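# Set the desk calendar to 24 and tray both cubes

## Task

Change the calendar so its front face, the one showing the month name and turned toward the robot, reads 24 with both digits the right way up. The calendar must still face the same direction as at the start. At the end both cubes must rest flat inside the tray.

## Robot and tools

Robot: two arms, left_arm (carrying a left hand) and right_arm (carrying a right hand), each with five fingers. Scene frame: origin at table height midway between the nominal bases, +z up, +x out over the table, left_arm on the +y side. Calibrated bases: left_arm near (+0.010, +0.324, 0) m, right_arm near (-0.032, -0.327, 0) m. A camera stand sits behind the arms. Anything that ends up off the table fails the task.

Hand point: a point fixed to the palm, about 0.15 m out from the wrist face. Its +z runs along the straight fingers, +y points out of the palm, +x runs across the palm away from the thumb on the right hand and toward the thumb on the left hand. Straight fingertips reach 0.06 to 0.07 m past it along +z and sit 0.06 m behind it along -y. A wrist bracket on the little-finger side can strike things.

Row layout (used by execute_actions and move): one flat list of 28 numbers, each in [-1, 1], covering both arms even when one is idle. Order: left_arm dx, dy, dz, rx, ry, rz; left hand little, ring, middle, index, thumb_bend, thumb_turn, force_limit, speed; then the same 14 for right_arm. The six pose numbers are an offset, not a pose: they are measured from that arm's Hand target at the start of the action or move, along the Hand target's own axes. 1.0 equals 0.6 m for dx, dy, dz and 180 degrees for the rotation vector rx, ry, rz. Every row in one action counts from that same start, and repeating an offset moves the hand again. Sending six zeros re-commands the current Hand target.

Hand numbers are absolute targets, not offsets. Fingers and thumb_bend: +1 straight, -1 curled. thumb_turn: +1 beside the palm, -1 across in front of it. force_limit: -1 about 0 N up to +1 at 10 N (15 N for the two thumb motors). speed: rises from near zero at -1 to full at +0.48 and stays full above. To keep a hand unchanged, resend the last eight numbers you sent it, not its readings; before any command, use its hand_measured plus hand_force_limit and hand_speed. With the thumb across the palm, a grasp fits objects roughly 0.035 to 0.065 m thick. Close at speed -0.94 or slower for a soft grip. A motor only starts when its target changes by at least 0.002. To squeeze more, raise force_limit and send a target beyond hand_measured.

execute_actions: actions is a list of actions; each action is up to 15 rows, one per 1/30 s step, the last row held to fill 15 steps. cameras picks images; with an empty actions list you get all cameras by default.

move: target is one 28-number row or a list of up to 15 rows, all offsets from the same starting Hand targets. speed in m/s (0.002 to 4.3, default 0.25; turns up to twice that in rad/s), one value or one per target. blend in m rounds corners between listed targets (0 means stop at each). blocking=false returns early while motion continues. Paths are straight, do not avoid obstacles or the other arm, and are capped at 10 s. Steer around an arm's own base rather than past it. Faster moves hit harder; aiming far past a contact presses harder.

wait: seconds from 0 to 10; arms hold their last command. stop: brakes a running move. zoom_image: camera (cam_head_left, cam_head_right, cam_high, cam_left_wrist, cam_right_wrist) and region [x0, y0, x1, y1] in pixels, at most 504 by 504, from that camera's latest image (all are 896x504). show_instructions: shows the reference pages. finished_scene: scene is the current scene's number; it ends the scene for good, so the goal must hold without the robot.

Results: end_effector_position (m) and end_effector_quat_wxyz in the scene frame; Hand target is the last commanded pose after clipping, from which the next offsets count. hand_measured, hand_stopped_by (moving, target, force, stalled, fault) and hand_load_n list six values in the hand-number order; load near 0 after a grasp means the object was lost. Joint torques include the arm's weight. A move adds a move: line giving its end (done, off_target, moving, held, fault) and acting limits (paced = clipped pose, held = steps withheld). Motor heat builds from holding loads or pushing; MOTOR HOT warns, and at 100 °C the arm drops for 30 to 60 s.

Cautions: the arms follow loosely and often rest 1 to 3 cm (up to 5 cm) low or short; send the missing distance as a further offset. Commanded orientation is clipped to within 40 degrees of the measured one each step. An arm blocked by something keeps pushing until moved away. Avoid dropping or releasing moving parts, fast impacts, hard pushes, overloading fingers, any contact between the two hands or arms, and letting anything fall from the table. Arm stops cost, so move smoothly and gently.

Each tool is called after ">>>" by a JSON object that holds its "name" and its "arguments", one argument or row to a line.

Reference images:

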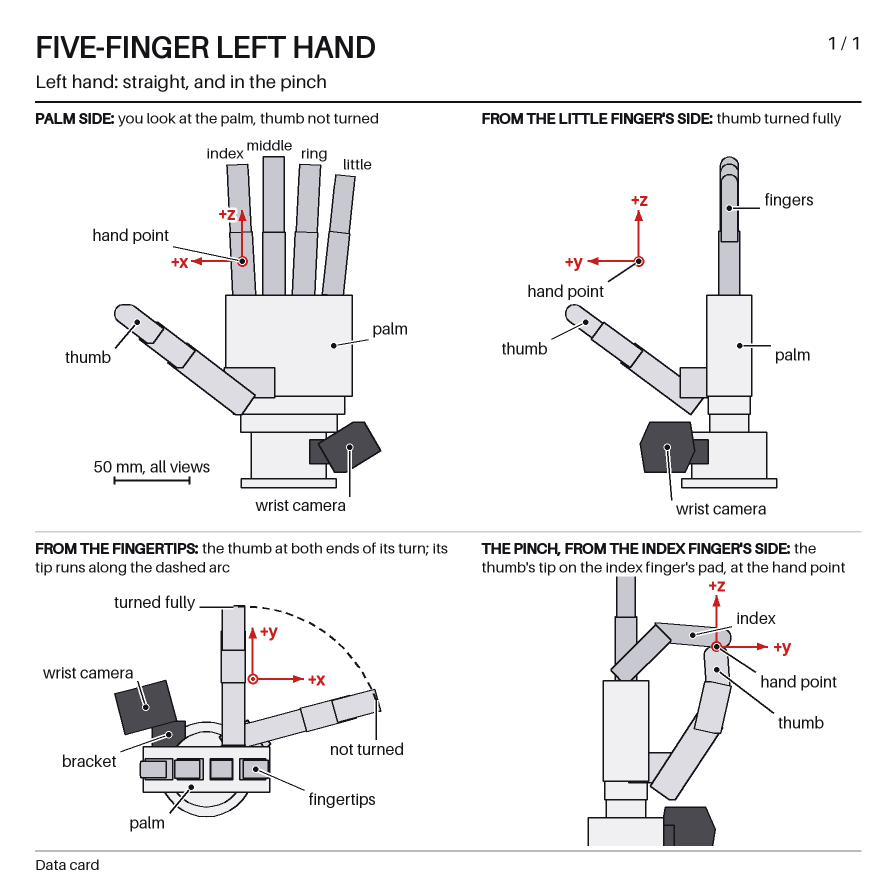

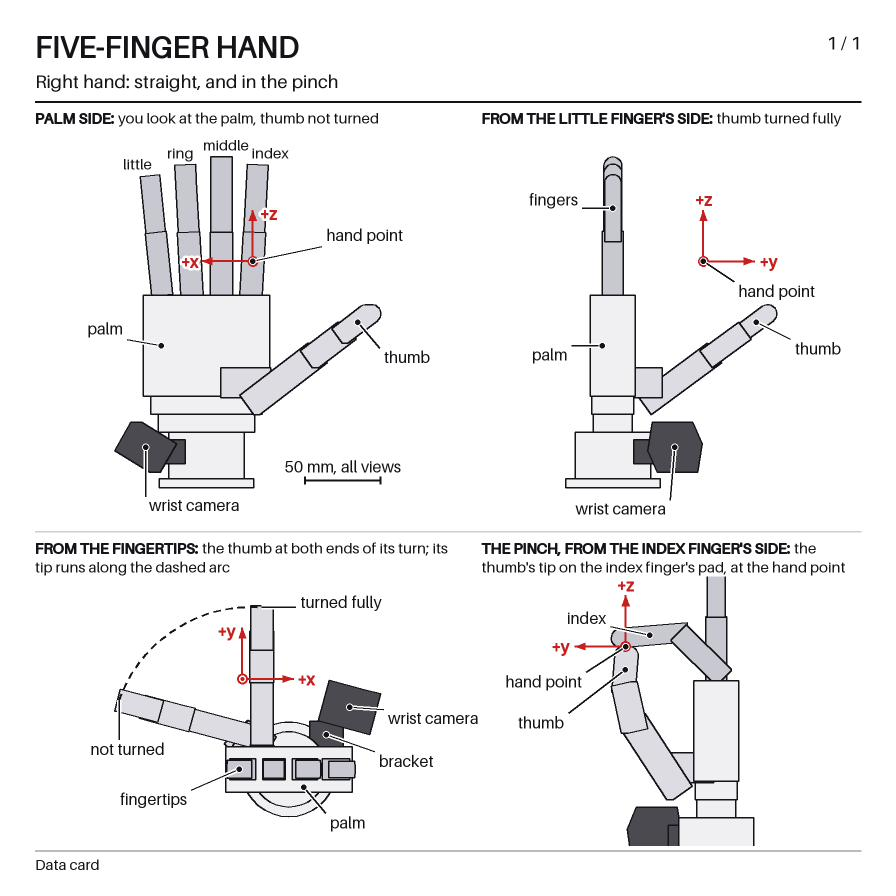

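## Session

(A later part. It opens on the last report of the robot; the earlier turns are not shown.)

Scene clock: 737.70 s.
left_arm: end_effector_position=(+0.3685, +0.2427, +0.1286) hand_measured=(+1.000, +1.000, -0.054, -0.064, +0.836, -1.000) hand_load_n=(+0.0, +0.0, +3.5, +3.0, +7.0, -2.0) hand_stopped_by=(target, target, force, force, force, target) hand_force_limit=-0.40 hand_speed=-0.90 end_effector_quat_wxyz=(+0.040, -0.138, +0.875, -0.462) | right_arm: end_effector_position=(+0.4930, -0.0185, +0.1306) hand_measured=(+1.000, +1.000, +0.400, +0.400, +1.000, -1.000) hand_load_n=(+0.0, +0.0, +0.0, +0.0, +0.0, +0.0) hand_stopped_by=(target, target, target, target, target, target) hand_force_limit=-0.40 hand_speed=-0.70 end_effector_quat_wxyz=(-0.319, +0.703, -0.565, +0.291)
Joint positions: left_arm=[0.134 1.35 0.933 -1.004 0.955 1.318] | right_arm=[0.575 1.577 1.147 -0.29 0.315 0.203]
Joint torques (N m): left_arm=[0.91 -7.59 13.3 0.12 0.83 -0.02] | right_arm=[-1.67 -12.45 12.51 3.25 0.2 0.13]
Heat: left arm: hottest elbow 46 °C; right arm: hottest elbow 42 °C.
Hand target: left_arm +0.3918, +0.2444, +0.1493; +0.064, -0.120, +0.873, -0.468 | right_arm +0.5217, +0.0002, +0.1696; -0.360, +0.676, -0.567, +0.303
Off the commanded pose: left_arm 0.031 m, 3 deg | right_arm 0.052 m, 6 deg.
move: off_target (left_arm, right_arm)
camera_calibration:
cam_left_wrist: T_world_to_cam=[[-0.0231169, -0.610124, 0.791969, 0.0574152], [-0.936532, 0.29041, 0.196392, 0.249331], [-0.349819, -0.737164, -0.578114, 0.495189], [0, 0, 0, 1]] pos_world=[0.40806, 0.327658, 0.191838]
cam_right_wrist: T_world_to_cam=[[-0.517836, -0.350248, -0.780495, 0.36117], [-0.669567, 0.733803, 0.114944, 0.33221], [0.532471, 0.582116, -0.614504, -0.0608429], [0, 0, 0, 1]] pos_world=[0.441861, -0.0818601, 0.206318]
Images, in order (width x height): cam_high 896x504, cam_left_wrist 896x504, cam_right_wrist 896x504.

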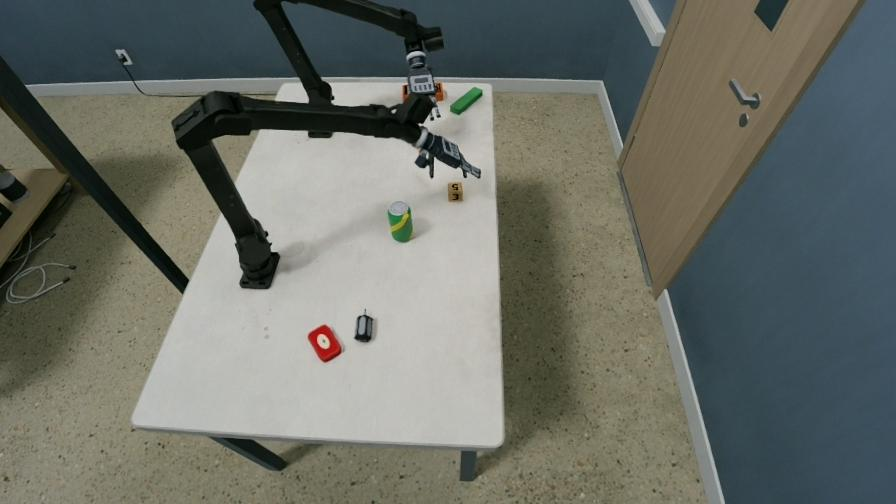

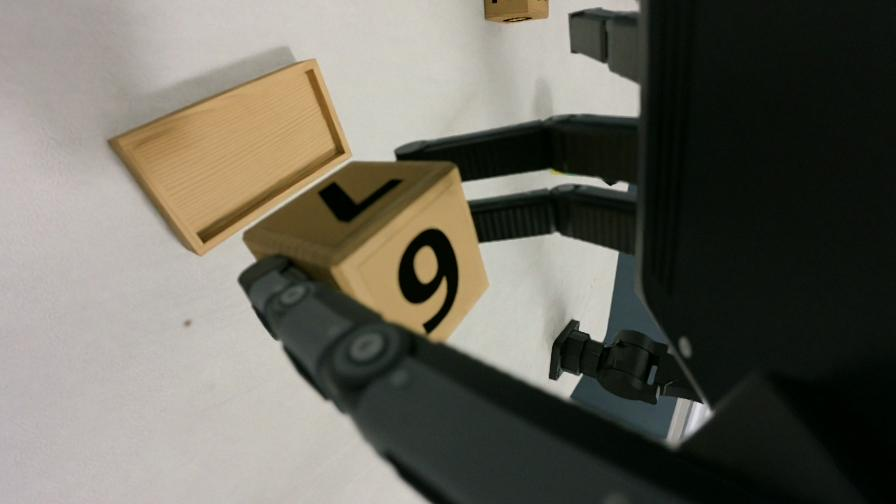

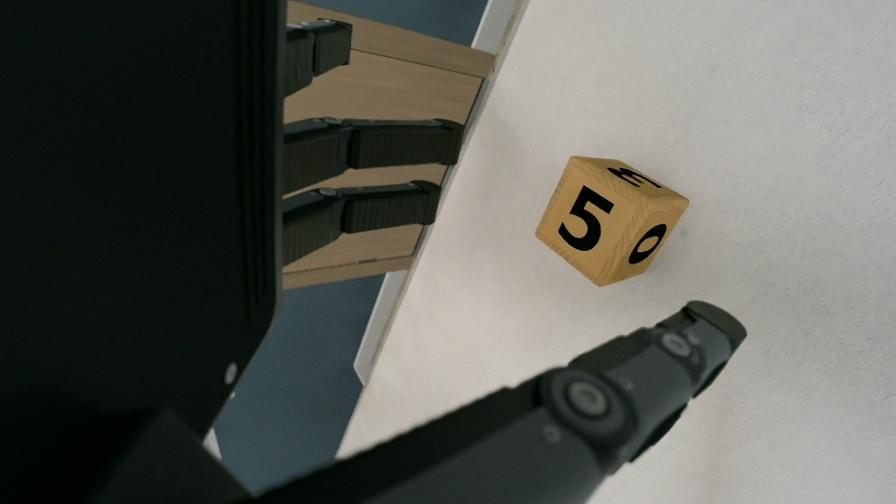

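>>> {"name": "move", "arguments": {
  "target": [
    [-0.0037,0.0893,0.0682,0,-0.0277,-0.0185,1,1,-0.25,-0.25,0.0,-1,-0.4,-0.9,-0.0047,0.1213,0.0868,0,0.0138,0.0092,1,1,0.4,0.4,1,-1,-0.4,-0.7]
  ],
  "speed": 0.15,
  "cameras": ["cam_left_wrist","cam_right_wrist"]
}}

>>> {"name": "zoom_image", "arguments": {
  "camera": "cam_left_wrist",
  "region": [90, 20, 500, 380]
}}

>>> {"name": "zoom_image", "arguments": {
  "camera": "cam_right_wrist",
  "region": [480, 90, 760, 370]
}}

Scene clock: 800.33 s.
left_arm: end_effector_position=(+0.3902, +0.2437, +0.0801) hand_measured=(+1.000, +1.000, -0.054, -0.064, +0.836, -1.000) hand_load_n=(+0.0, +0.0, +3.5, +3.5, +7.0, -1.5) hand_stopped_by=(target, target, force, force, force, target) hand_force_limit=-0.40 hand_speed=-0.90 end_effector_quat_wxyz=(+0.081, -0.169, +0.867, -0.462) | right_arm: end_effector_position=(+0.5215, -0.0098, +0.0728) hand_measured=(+1.000, +1.000, +0.400, +0.400, +1.000, -1.000) hand_load_n=(+0.0, +0.0, +0.0, +0.0, +0.0, +0.0) hand_stopped_by=(target, target, target, target, target, target) hand_force_limit=-0.40 hand_speed=-0.70 end_effector_quat_wxyz=(-0.334, +0.672, -0.583, +0.312)
Joint positions: left_arm=[0.134 1.396 0.824 -0.674 0.939 1.157] | right_arm=[0.576 1.709 1.113 -0.078 0.37 0.245]
Joint velocities: left_arm=[-0.005 0.005 -0.012 0.002 0.051 -0.154] | right_arm=[within noise]
Joint torques (N m): left_arm=[0.44 -8.88 7.68 1.51 0.29 -0.2] | right_arm=[-1.14 -13.98 7.31 3.28 0.21 0.13]
Motor temperatures (°C): left_arm=[28 32 53 23 25 21] | right_arm=[23 33 47 26 24 21]
Heat: left arm: hottest elbow 53 °C; right arm: hottest elbow 47 °C.
Hand target: left_arm +0.3950, +0.2408, +0.0820; +0.088, -0.166, +0.866, -0.464 | right_arm +0.5241, +0.0033, +0.0802; -0.352, +0.661, -0.584, +0.313
Off the commanded pose: left_arm 0.006 m, 1 deg | right_arm 0.015 m, 2 deg.
move: off_target (right_arm)
camera_calibration:
cam_left_wrist: T_world_to_cam=[[0.0000349137, -0.611523, 0.791226, 0.0882384], [-0.96768, 0.199512, 0.154242, 0.316575], [-0.252182, -0.765659, -0.591752, 0.445378], [0, 0, 0, 1]] pos_world=[0.418656, 0.331807, 0.144908]
cam_right_wrist: T_world_to_cam=[[-0.496348, -0.294881, -0.816507, 0.325836], [-0.625657, 0.773536, 0.100969, 0.330117], [0.601824, 0.56097, -0.568437, -0.15628], [0, 0, 0, 1]] pos_world=[0.462321, -0.0716059, 0.14388]
Images, in order (width x height): cam_left_wrist 896x504, cam_right_wrist 896x504.

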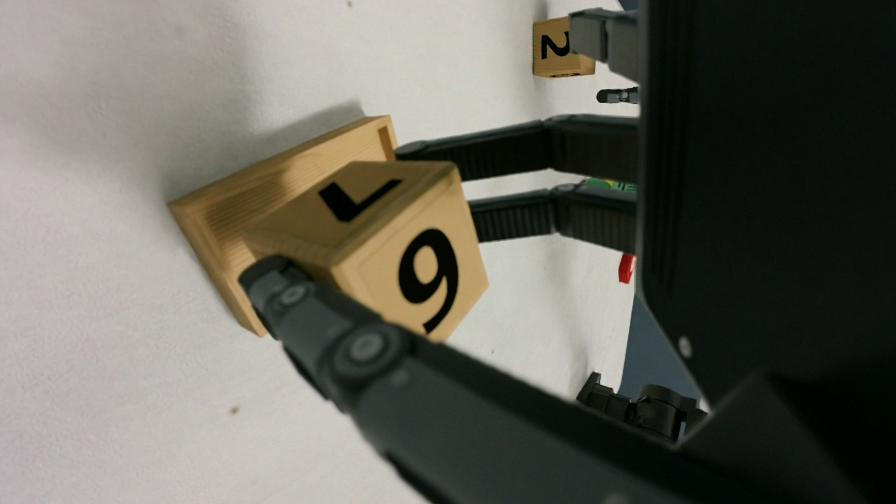

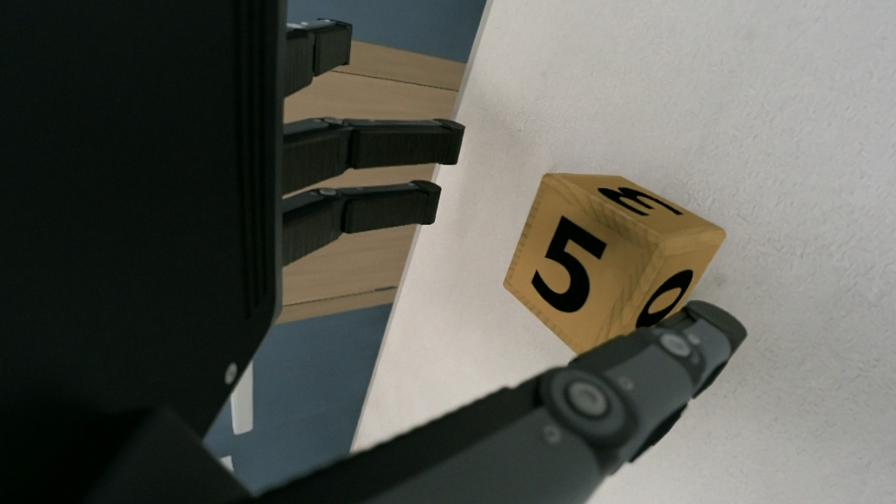

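Scaled by 1.229 from the camera's 896x504 image, which has a finer 1280x720 frame.

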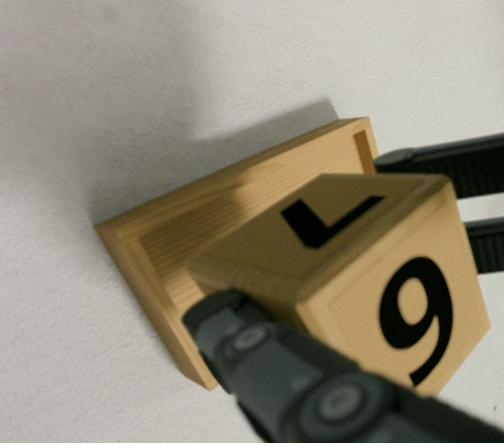

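Scaled by 1.800 from the camera's 896x504 image, which has a finer 1280x720 frame.

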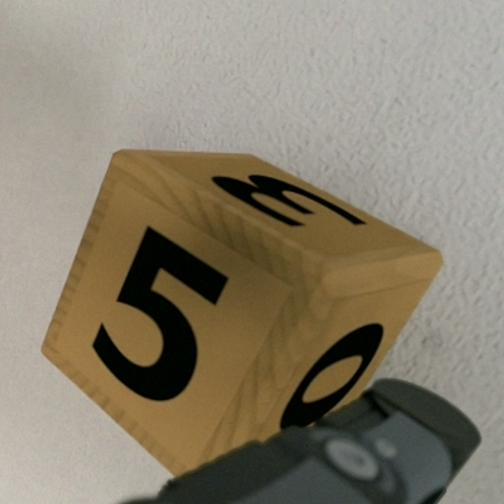

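>>> {"name": "move", "arguments": {
  "target": [
    [0.0052,0.026,0.0272,0,0,0,1,1,-0.25,-0.25,0.0,-1,-0.4,-0.9,0,0.047,0.0315,0,-0.0115,-0.0077,1,1,0.4,0.4,1,-1,-0.4,-0.7]
  ],
  "speed": 0.1,
  "cameras": ["cam_left_wrist","cam_right_wrist"]
}}

>>> {"name": "zoom_image", "arguments": {
  "camera": "cam_left_wrist",
  "region": [90, 20, 500, 380]
}}

Scene clock: 826.60 s.
left_arm: end_effector_position=(+0.3906, +0.2425, +0.0603) hand_measured=(+1.000, +1.000, -0.054, -0.064, +0.836, -1.000) hand_load_n=(+0.0, +0.0, +3.5, +3.5, +7.0, -1.5) hand_stopped_by=(target, target, force, force, force, target) hand_force_limit=-0.40 hand_speed=-0.90 end_effector_quat_wxyz=(+0.087, -0.173, +0.866, -0.462) | right_arm: end_effector_position=(+0.5198, -0.0008, +0.0443) hand_measured=(+1.000, +1.000, +0.400, +0.400, +1.000, -1.000) hand_load_n=(-0.5, +0.0, +0.0, +0.0, +0.0, +0.0) hand_stopped_by=(target, target, target, target, target, target) hand_force_limit=-0.40 hand_speed=-0.70 end_effector_quat_wxyz=(-0.351, +0.675, -0.576, +0.299)
Joint positions: left_arm=[0.131 1.422 0.786 -0.585 0.934 1.134] | right_arm=[0.578 1.756 1.078 0.025 0.332 0.245]
Joint torques (N m): left_arm=[-0.44 -8.59 7.35 1.58 0.29 -0.18] | right_arm=[-2.08 -13.8 6.89 3.34 -0.02 -0.15]
Motor temperatures (°C): left_arm=[28 32 48 23 24 21] | right_arm=[23 34 45 26 24 21]
Heat: left arm: hottest elbow 48 °C; right arm: hottest elbow 45 °C.
Hand target: left_arm +0.3939, +0.2351, +0.0600; +0.088, -0.166, +0.866, -0.464 | right_arm +0.5241, +0.0033, +0.0462; -0.359, +0.674, -0.569, +0.305
Off the commanded pose: left_arm 0.008 m, 1 deg | right_arm 0.006 m, 1 deg.
move: done
camera_calibration:
cam_left_wrist: T_world_to_cam=[[0.00222163, -0.612037, 0.790826, 0.102568], [-0.970791, 0.188413, 0.148544, 0.324471], [-0.239916, -0.768057, -0.593741, 0.428854], [0, 0, 0, 1]] pos_world=[0.417655, 0.331025, 0.125317]
cam_right_wrist: T_world_to_cam=[[-0.483659, -0.285241, -0.827473, 0.298304], [-0.650302, 0.749879, 0.121609, 0.336721], [0.585817, 0.596925, -0.548178, -0.169058], [0, 0, 0, 1]] pos_world=[0.462285, -0.0664959, 0.113216]
Images, in order (width x height): cam_left_wrist 896x504, cam_right_wrist 896x504.

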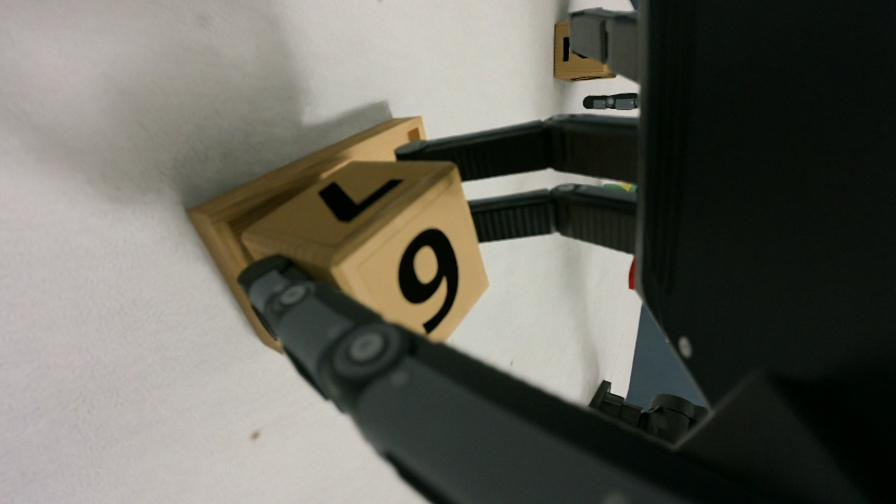

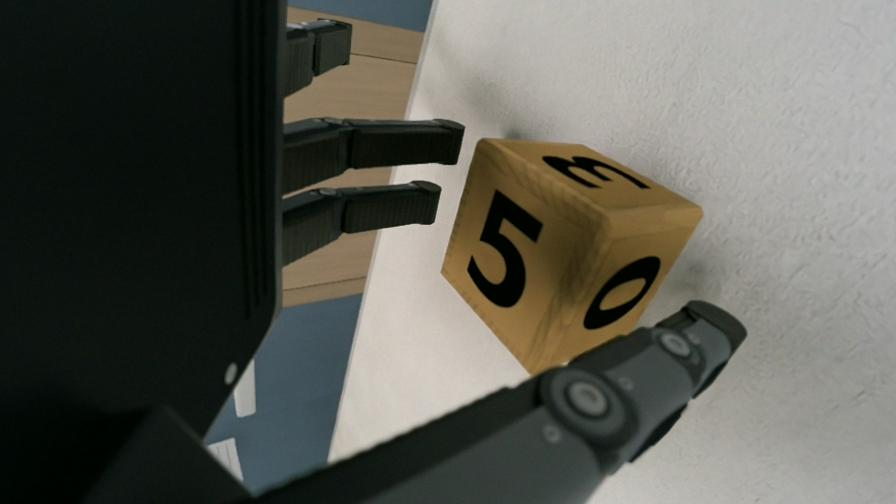

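Scaled by 1.229 from the camera's 896x504 image, which has a finer 1280x720 frame.

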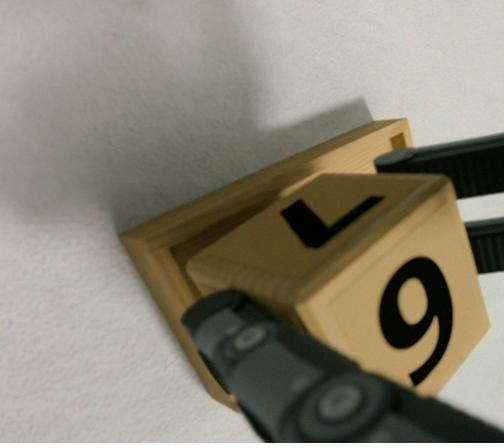

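>>> {"name": "move", "arguments": {
  "target": [
    [0,0.0189,0.0167,0,0.0055,0.0037,1,1,-0.25,-0.25,0.0,-1,-0.4,-0.9,0,0.007,0.0105,0,0,0,1,1,0.4,0.4,1,-1,-0.4,-0.7]
  ],
  "speed": 0.06,
  "cameras": ["cam_left_wrist","cam_right_wrist"]
}}

>>> {"name": "zoom_image", "arguments": {
  "camera": "cam_left_wrist",
  "region": [150, 80, 500, 380]
}}

Scene clock: 845.93 s.
left_arm: end_effector_position=(+0.3920, +0.2404, +0.0478) hand_measured=(+1.000, +1.000, -0.054, -0.064, +0.836, -1.000) hand_load_n=(+0.0, +0.0, +3.0, +3.0, +7.0, -1.5) hand_stopped_by=(target, target, force, force, force, target) hand_force_limit=-0.40 hand_speed=-0.90 end_effector_quat_wxyz=(+0.078, -0.175, +0.866, -0.462) | right_arm: end_effector_position=(+0.5215, +0.0006, +0.0405) hand_measured=(+1.000, +1.000, +0.400, +0.400, +1.000, -1.000) hand_load_n=(+0.0, +0.0, +0.0, +0.0, +0.0, +0.0) hand_stopped_by=(target, target, target, target, target, target) hand_force_limit=-0.40 hand_speed=-0.70 end_effector_quat_wxyz=(-0.353, +0.674, -0.576, +0.299)
Joint positions: left_arm=[0.125 1.459 0.784 -0.56 0.934 1.131] | right_arm=[0.578 1.767 1.078 0.04 0.331 0.245]
Joint torques (N m): left_arm=[-0.56 -8.82 6.72 1.52 0.51 0] | right_arm=[-2.43 -13.16 6.99 3.34 -0.04 -0.17]
Heat: left arm: hottest elbow 46 °C; right arm: hottest elbow 45 °C.
Hand target: left_arm +0.3946, +0.2331, +0.0450; +0.083, -0.157, +0.868, -0.464 | right_arm +0.5270, +0.0037, +0.0392; -0.359, +0.674, -0.569, +0.305
Off the commanded pose: left_arm 0.008 m, 2 deg | right_arm 0.006 m, 1 deg.
move: done
camera_calibration:
cam_left_wrist: T_world_to_cam=[[0.0122613, -0.609933, 0.792358, 0.106646], [-0.96745, 0.193075, 0.163594, 0.324918], [-0.252766, -0.768572, -0.587713, 0.424949], [0, 0, 0, 1]] pos_world=[0.420447, 0.328917, 0.112091]
cam_right_wrist: T_world_to_cam=[[-0.480587, -0.283155, -0.829975, 0.294821], [-0.651661, 0.748647, 0.121928, 0.337972], [0.586834, 0.599459, -0.544311, -0.173732], [0, 0, 0, 1]] pos_world=[0.463883, -0.0653961, 0.108922]
Images, in order (width x height): cam_left_wrist 896x504, cam_right_wrist 896x504.

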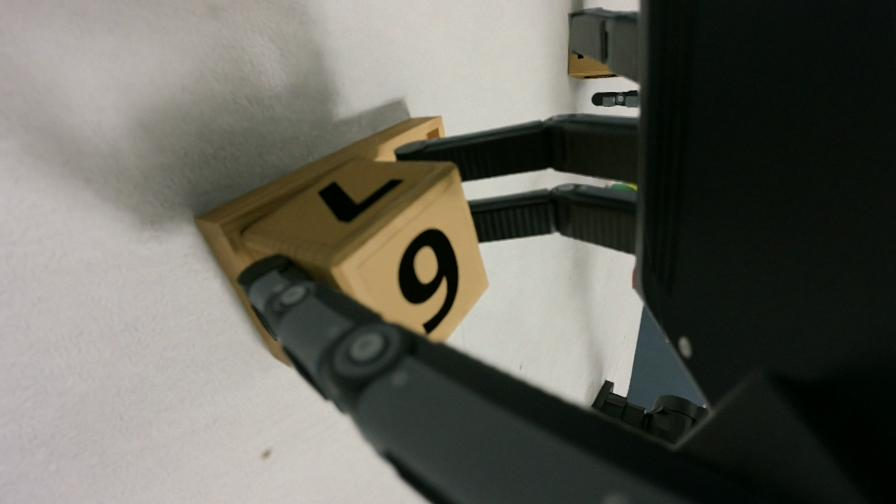

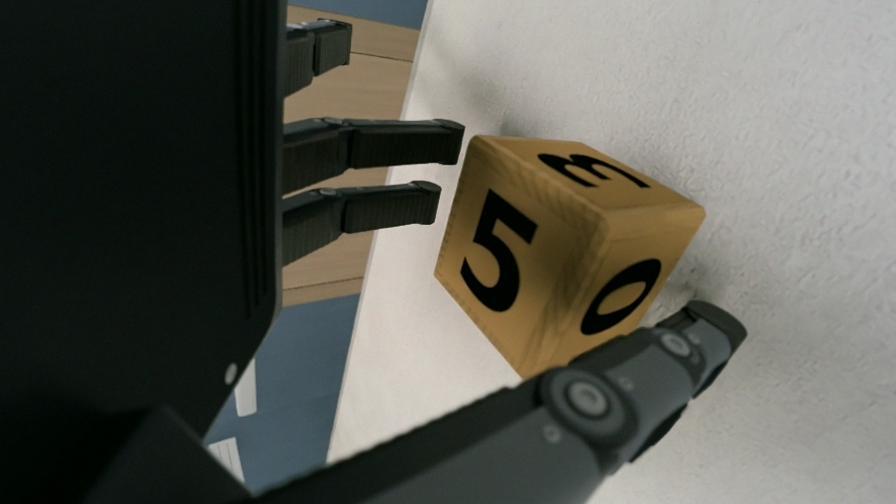

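Scaled by 1.440 from the camera's 896x504 image, which has a finer 1280x720 frame.

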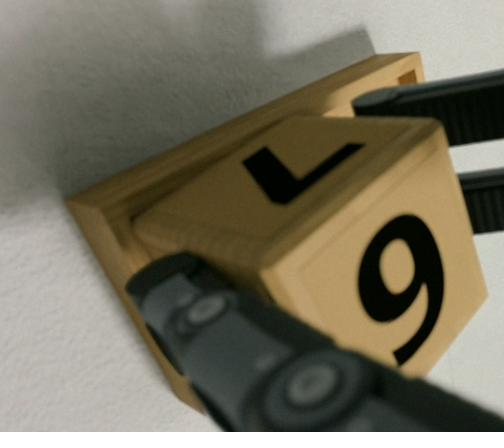

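>>> {"name": "move", "arguments": {
  "target": [
    [0.0092,-0.0042,-0.0028,0,0,0,1,1,-0.25,-0.25,0.0,-1,-0.4,-0.9,0,0,0,0,0,0,1,1,0.4,0.4,1,-1,-0.4,-0.7]
  ],
  "speed": 0.06,
  "cameras": ["cam_left_wrist"]
}}

>>> {"name": "zoom_image", "arguments": {
  "camera": "cam_left_wrist",
  "region": [150, 80, 500, 380]
}}

Scene clock: 854.43 s.
left_arm: end_effector_position=(+0.3845, +0.2378, +0.0429) hand_measured=(+1.000, +1.000, -0.054, -0.064, +0.836, -1.000) hand_load_n=(+0.0, +0.0, +3.5, +3.0, +7.0, -1.5) hand_stopped_by=(target, target, force, force, force, target) hand_force_limit=-0.40 hand_speed=-0.90 end_effector_quat_wxyz=(+0.071, -0.176, +0.867, -0.461) | right_arm: end_effector_position=(+0.5215, +0.0006, +0.0405) hand_measured=(+1.000, +1.000, +0.400, +0.400, +1.000, -1.000) hand_load_n=(+0.0, +0.0, +0.0, +0.0, +0.0, +0.0) hand_stopped_by=(target, target, target, target, target, target) hand_force_limit=-0.40 hand_speed=-0.70 end_effector_quat_wxyz=(-0.353, +0.674, -0.576, +0.299)
Joint positions: left_arm=[0.12 1.459 0.769 -0.56 0.934 1.132] | right_arm=[0.578 1.767 1.078 0.04 0.331 0.245]
Joint torques (N m): left_arm=[-0.62 -10.17 7.05 1.46 0.43 -0.05] | right_arm=[-2.49 -13.39 6.98 3.37 -0.03 -0.16]
Heat: left arm: hottest elbow 45 °C; right arm: hottest elbow 45 °C.
Hand target: left_arm +0.3895, +0.2312, +0.0481; +0.083, -0.157, +0.868, -0.464 | right_arm +0.5270, +0.0037, +0.0392; -0.359, +0.674, -0.569, +0.305
Off the commanded pose: left_arm 0.010 m, 3 deg | right_arm 0.006 m, 1 deg.
move: off_target (left_arm)
camera_calibration:
cam_left_wrist: T_world_to_cam=[[0.0199777, -0.608768, 0.793097, 0.105706], [-0.963992, 0.198668, 0.176777, 0.315854], [-0.265179, -0.768071, -0.582879, 0.422626], [0, 0, 0, 1]] pos_world=[0.414441, 0.326207, 0.106669]
Images, in order (width x height): cam_left_wrist 896x504.

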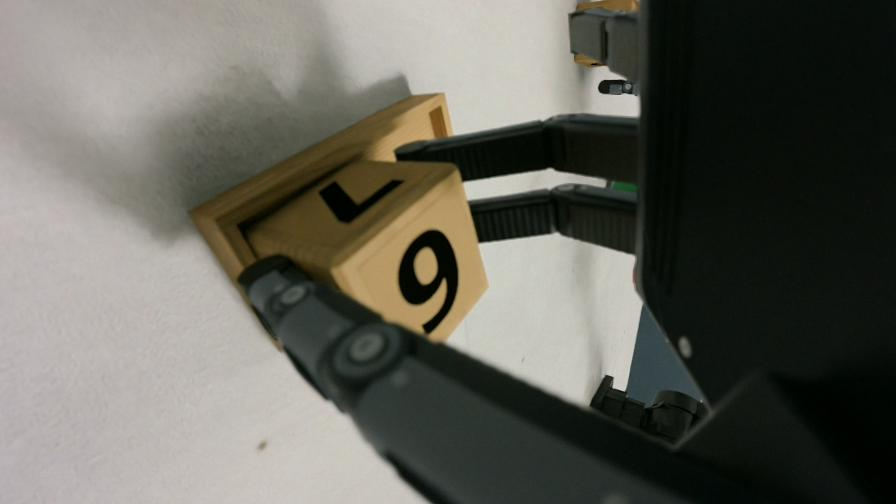

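Scaled by 1.440 from the camera's 896x504 image, which has a finer 1280x720 frame.

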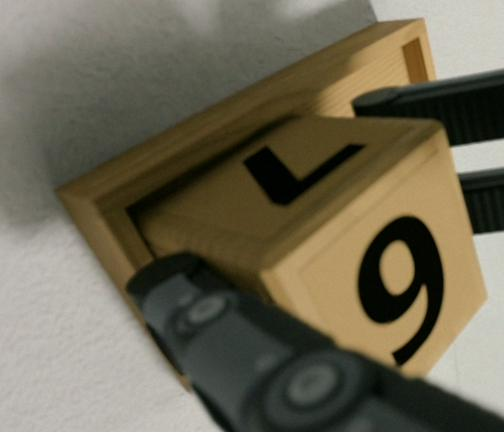

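>>> {"name": "move", "arguments": {
  "target": [
    [-0.003,0.002,0.0014,0,0,0,1,1,0.3,0.3,1,-1,-0.4,-0.7,0,0,0,0,0,0,1,1,-0.02,-0.02,0.85,-1,-0.4,-0.7],
    [0,-0.125,-0.083,0,0,0,1,1,0.3,0.3,1,-1,-0.4,-0.7,0,0,0,0,0,0,1,1,-0.25,-0.25,0.0,-1,-0.4,-0.9]
  ],
  "speed": [0.05,0.15],
  "cameras": ["cam_left_wrist","cam_right_wrist"]
}}

>>> {"name": "zoom_image", "arguments": {
  "camera": "cam_left_wrist",
  "region": [90, 40, 440, 340]
}}

Scene clock: 863.00 s.
left_arm: end_effector_position=(+0.3718, +0.2362, +0.1147) hand_measured=(+1.000, +1.000, +0.300, +0.300, +1.000, -1.000) hand_load_n=(+0.0, +0.0, +0.0, +0.0, +0.0, +0.0) hand_stopped_by=(target, target, target, target, target, target) hand_force_limit=-0.40 hand_speed=-0.70 end_effector_quat_wxyz=(+0.062, -0.180, +0.867, -0.461) | right_arm: end_effector_position=(+0.5215, +0.0006, +0.0405) hand_measured=(+1.000, +1.000, -0.046, -0.064, +0.830, -1.000) hand_load_n=(+0.0, +0.0, +2.5, +4.0, +5.0, -1.5) hand_stopped_by=(target, target, force, force, force, target) hand_force_limit=-0.40 hand_speed=-0.90 end_effector_quat_wxyz=(-0.353, +0.674, -0.576, +0.299)
Joint positions: left_arm=[0.12 1.315 0.852 -0.807 0.934 1.132] | right_arm=[0.578 1.767 1.078 0.04 0.331 0.245]
Joint torques (N m): left_arm=[-0.44 -8.88 12.53 0.39 0.45 -0.08] | right_arm=[-2.61 -13.33 6.97 3.33 -0.03 -0.16]
Heat: left arm: hottest elbow 45 °C; right arm: hottest elbow 45 °C.
Hand target: left_arm +0.3896, +0.2311, +0.1381; +0.083, -0.157, +0.868, -0.464 | right_arm +0.5270, +0.0037, +0.0392; -0.359, +0.674, -0.569, +0.305
Off the commanded pose: left_arm 0.030 m, 4 deg | right_arm 0.006 m, 1 deg.
move: off_target (left_arm)
camera_calibration:
cam_left_wrist: T_world_to_cam=[[0.0357339, -0.606826, 0.794031, 0.0415733], [-0.960315, 0.199076, 0.195358, 0.287554], [-0.27662, -0.7695, -0.57563, 0.463708], [0, 0, 0, 1]] pos_world=[0.402928, 0.324806, 0.177738]
cam_right_wrist: T_world_to_cam=[[-0.480587, -0.283155, -0.829975, 0.294821], [-0.651661, 0.748647, 0.121928, 0.337972], [0.586834, 0.599459, -0.544311, -0.173732], [0, 0, 0, 1]] pos_world=[0.463883, -0.0653961, 0.108922]
Images, in order (width x height): cam_left_wrist 896x504, cam_right_wrist 896x504.

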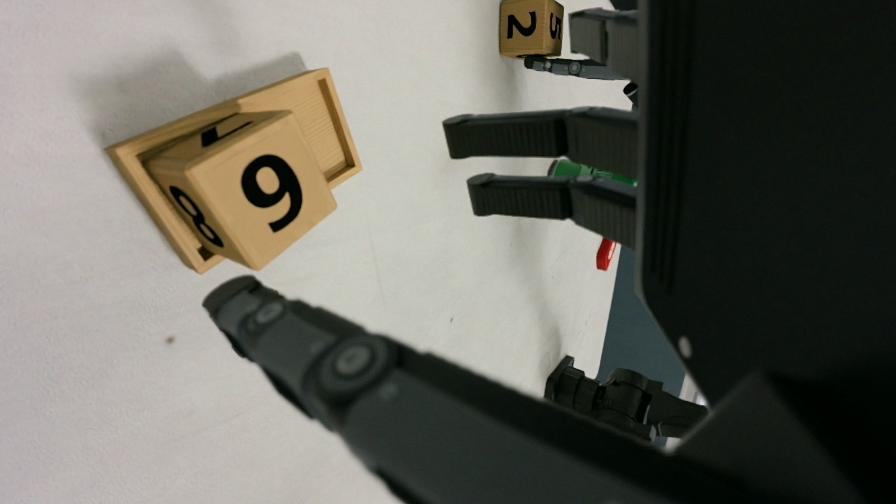

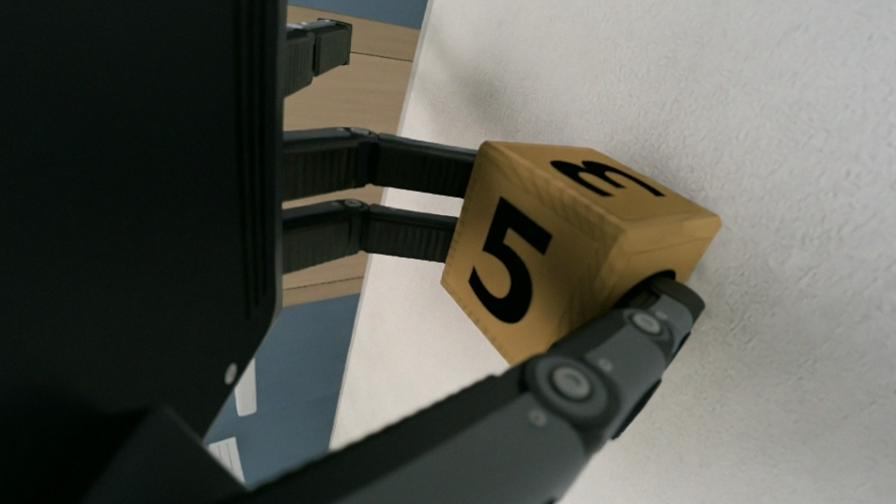

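Scaled by 1.440 from the camera's 896x504 image, which has a finer 1280x720 frame.

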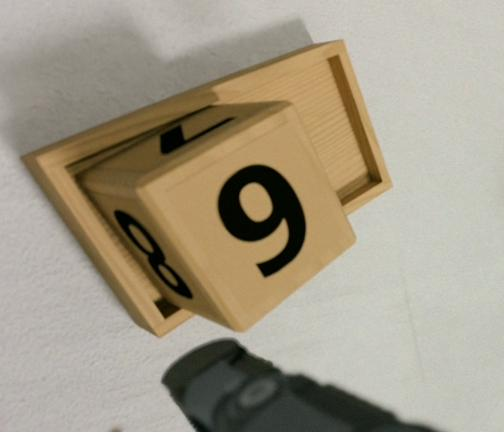

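>>> {"name": "move", "arguments": {
  "target": [
    [-0.0038,0.076,0.0455,0,-0.0184,-0.0123,1,1,0.3,0.3,1,-1,-0.4,-0.7,0,-0.1383,-0.0925,0,0,0,1,1,-0.25,-0.25,0.0,-1,-0.4,-0.9],
    [-0.0038,0.076,0.0455,0,-0.0184,-0.0123,1,1,0.3,0.3,1,-1,-0.4,-0.7,-0.0338,-0.0358,-0.2482,0,0.2467,-0.3689,1,1,-0.25,-0.25,0.0,-1,-0.4,-0.9],
    [-0.0038,0.076,0.0455,0,-0.0184,-0.0123,1,1,0.3,0.3,1,-1,-0.4,-0.7,-0.0338,0.0818,-0.1697,0,0.2467,-0.3689,1,1,-0.25,-0.25,0.0,-1,-0.4,-0.9],
    [-0.0038,0.076,0.0455,0,-0.0184,-0.0123,1,1,0.3,0.3,1,-1,-0.4,-0.7,-0.0338,0.1163,-0.1465,0,0.2652,-0.3966,1,1,-0.25,-0.25,0.0,-1,-0.4,-0.9]
  ],
  "speed": [0.15,0.3,0.15,0.08],
  "blend": [0.02,0.02,0.01,0],
  "cameras": ["cam_left_wrist","cam_right_wrist"]
}}

>>> {"name": "zoom_image", "arguments": {
  "camera": "cam_left_wrist",
  "region": [120, 40, 470, 340]
}}

Scene clock: 911.80 s.
left_arm: end_effector_position=(+0.3868, +0.2385, +0.0848) hand_measured=(+1.000, +1.000, +0.300, +0.300, +1.000, -1.000) hand_load_n=(+0.0, +0.0, +0.0, +0.0, +0.0, +0.0) hand_stopped_by=(target, target, target, target, target, target) hand_force_limit=-0.40 hand_speed=-0.70 end_effector_quat_wxyz=(+0.095, -0.191, +0.862, -0.459) | right_arm: end_effector_position=(+0.4168, +0.0040, +0.0345) hand_measured=(+1.000, +1.000, -0.046, -0.064, +0.830, -1.000) hand_load_n=(+0.0, +0.0, +2.5, +4.0, +5.0, -1.5) hand_stopped_by=(target, target, force, force, force, target) hand_force_limit=-0.40 hand_speed=-0.90 end_effector_quat_wxyz=(+0.121, +0.702, -0.177, +0.679)
Joint positions: left_arm=[0.12 1.346 0.783 -0.597 0.914 1.056] | right_arm=[1.01 2.1 1.105 0.67 1.415 -1.179]
Joint torques (N m): left_arm=[-0.21 -7.82 7.76 1.62 0.24 -0.17] | right_arm=[-1.26 -14.92 4.52 2.73 0.3 -0.29]
Heat: left arm: hottest elbow 47 °C; right arm: hottest elbow 44 °C.
Hand target: left_arm +0.3908, +0.2343, +0.0850; +0.099, -0.187, +0.862, -0.461 | right_arm +0.4133, +0.0052, +0.0301; +0.125, +0.700, -0.172, +0.682
Off the commanded pose: left_arm 0.006 m, 1 deg | right_arm 0.006 m, 1 deg.
move: done
camera_calibration:
cam_left_wrist: T_world_to_cam=[[0.0278787, -0.612117, 0.790275, 0.0707915], [-0.977422, 0.14896, 0.149859, 0.329763], [-0.209451, -0.77661, -0.594144, 0.429658], [0, 0, 0, 1]] pos_world=[0.410336, 0.327888, 0.149916]
cam_right_wrist: T_world_to_cam=[[-0.356267, -0.924875, 0.132967, 0.158047], [-0.551405, 0.0932189, -0.829013, 0.261555], [0.754338, -0.368669, -0.543191, -0.183517], [0, 0, 0, 1]] pos_world=[0.338963, 0.0541349, 0.0961328]
Images, in order (width x height): cam_left_wrist 896x504, cam_right_wrist 896x504.

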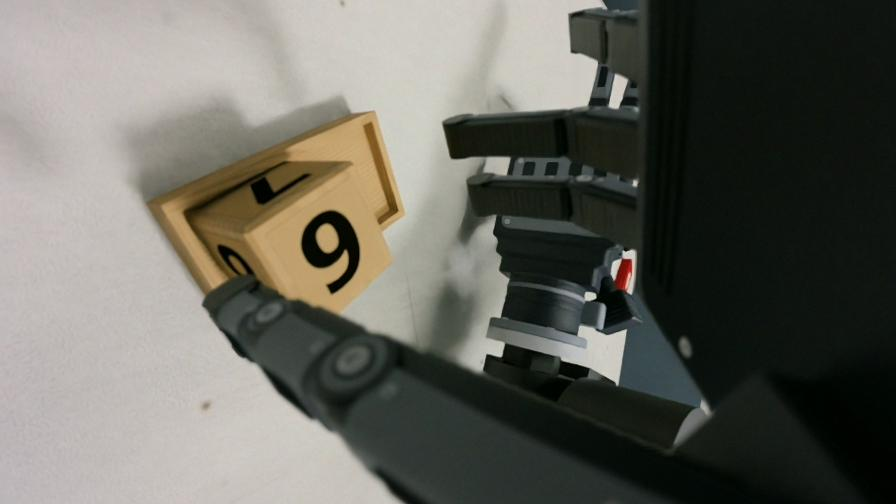

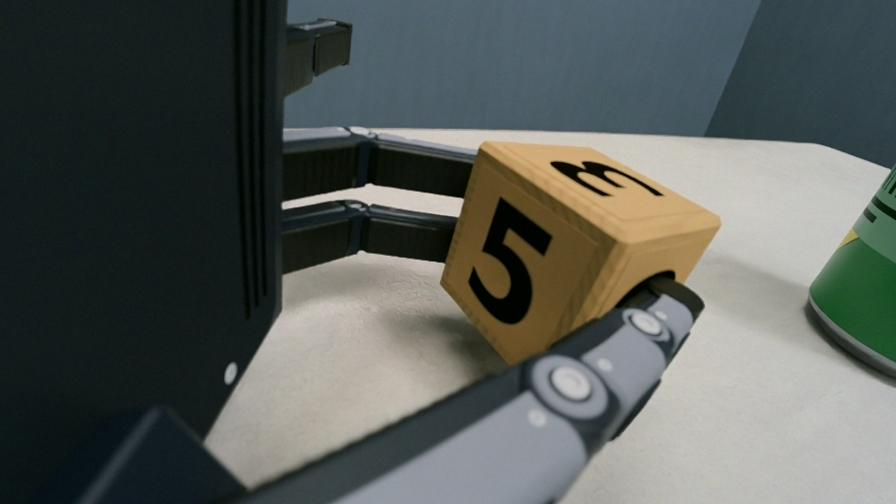

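Scaled by 1.440 from the camera's 896x504 image, which has a finer 1280x720 frame.

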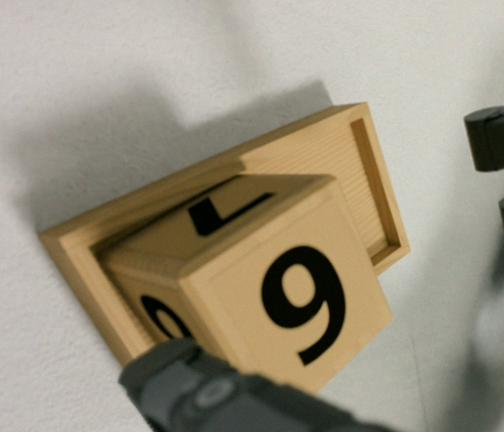

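>>> {"name": "move", "arguments": {
  "target": [
    [0,0.0581,0.0389,0,0,0,1,1,0.3,0.3,1,-1,-0.4,-0.7,-0.0393,0.0023,0.0015,0,0.0123,-0.0184,1,1,-0.25,-0.25,0.0,-1,-0.4,-0.9],
    [0,0.0581,0.0389,0,0,0,1,1,-0.11,-0.11,1,-1,-0.2,-0.85,-0.0393,0.0023,0.0015,0,0.0123,-0.0184,1,1,-0.25,-0.25,0.0,-1,-0.4,-0.9]
  ],
  "speed": [0.06,0.06],
  "cameras": ["cam_left_wrist","cam_right_wrist","cam_high"]
}}

>>> {"name": "zoom_image", "arguments": {
  "camera": "cam_left_wrist",
  "region": [120, 40, 470, 340]
}}

>>> {"name": "zoom_image", "arguments": {
  "camera": "cam_high",
  "region": [390, 150, 450, 210]
}}

Scene clock: 928.97 s.
left_arm: end_effector_position=(+0.3873, +0.2379, +0.0440) hand_measured=(+1.000, +1.000, -0.110, -0.110, +1.000, -1.000) hand_load_n=(+0.0, +0.0, +0.5, +0.0, +0.0, +0.0) hand_stopped_by=(target, target, target, target, target, target) hand_force_limit=-0.20 hand_speed=-0.85 end_effector_quat_wxyz=(+0.096, -0.190, +0.862, -0.460) | right_arm: end_effector_position=(+0.4145, -0.0003, +0.0141) hand_measured=(+1.000, +1.000, -0.046, -0.066, +0.830, -1.000) hand_load_n=(+0.0, +0.0, +4.5, +0.5, +3.5, +0.0) hand_stopped_by=(target, target, force, force, force, target) hand_force_limit=-0.40 hand_speed=-0.90 end_effector_quat_wxyz=(+0.146, +0.692, -0.152, +0.690)
Joint positions: left_arm=[0.118 1.424 0.728 -0.461 0.914 1.054] | right_arm=[1.013 2.219 1.105 1.086 1.427 -1.536]
Joint torques (N m): left_arm=[-0.03 -8.29 6.99 1.69 0.25 -0.18] | right_arm=[-1.32 -14.27 4.96 2.48 -0.03 -0.24]
Heat: left arm: hottest elbow 46 °C; right arm: hottest elbow 42 °C.
Hand target: left_arm +0.3908, +0.2342, +0.0430; +0.099, -0.187, +0.862, -0.461 | right_arm +0.4133, +0.0052, +0.0064; +0.148, +0.691, -0.149, +0.691
Off the commanded pose: left_arm 0.005 m, 1 deg | right_arm 0.010 m, 0 deg.
move: done
camera_calibration:
cam_left_wrist: T_world_to_cam=[[0.0260218, -0.612018, 0.790416, 0.103427], [-0.97761, 0.14958, 0.148004, 0.336518], [-0.208811, -0.776569, -0.594422, 0.404889], [0, 0, 0, 1]] pos_world=[0.410837, 0.327387, 0.109119]
cam_right_wrist: T_world_to_cam=[[-0.358318, -0.912132, 0.199057, 0.155899], [-0.539068, 0.028058, -0.841795, 0.238886], [0.762243, -0.408935, -0.501755, -0.198415], [0, 0, 0, 1]] pos_world=[0.335877, 0.0543589, 0.0705041]
Images, in order (width x height): cam_high 896x504, cam_left_wrist 896x504, cam_right_wrist 896x504.

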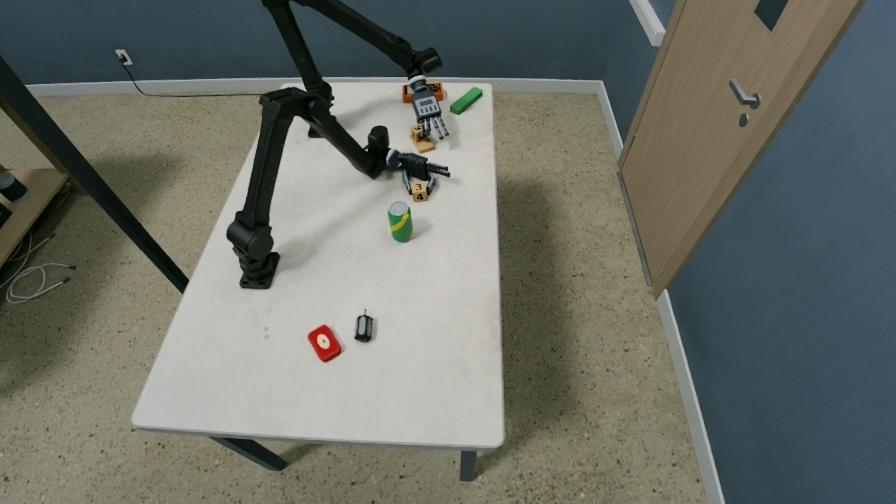

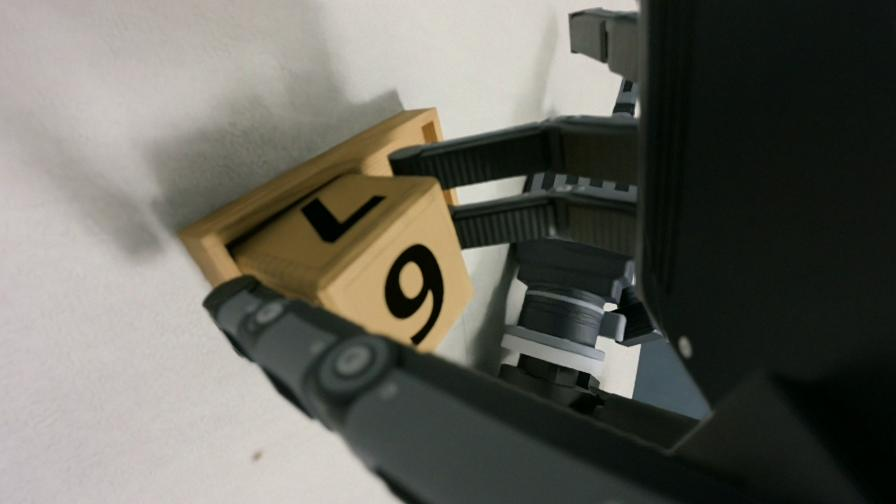

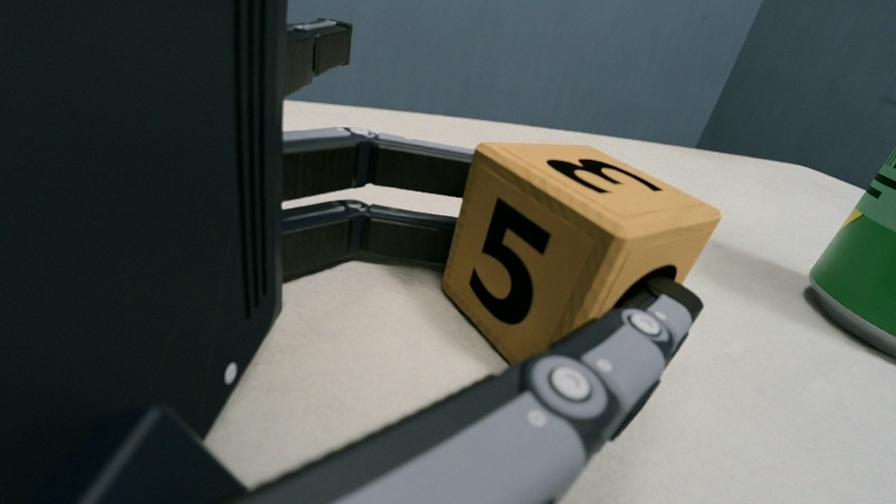

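Scaled by 1.440 from the camera's 896x504 image, which has a finer 1280x720 frame.

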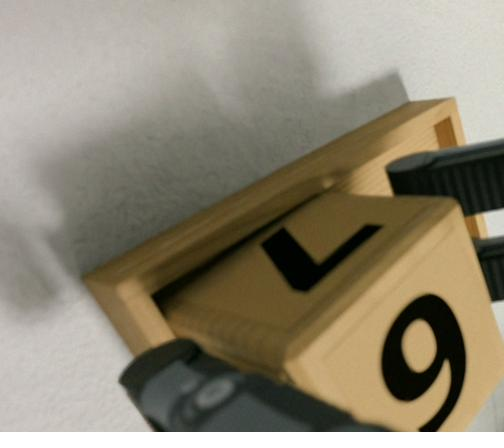

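Scaled by 8.400 from the camera's 896x504 image, which has a finer 1280x720 frame.

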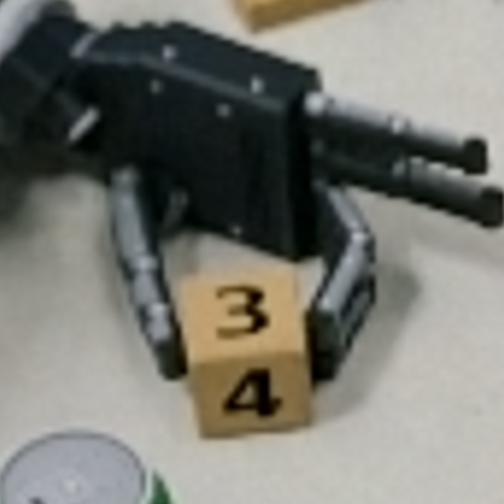

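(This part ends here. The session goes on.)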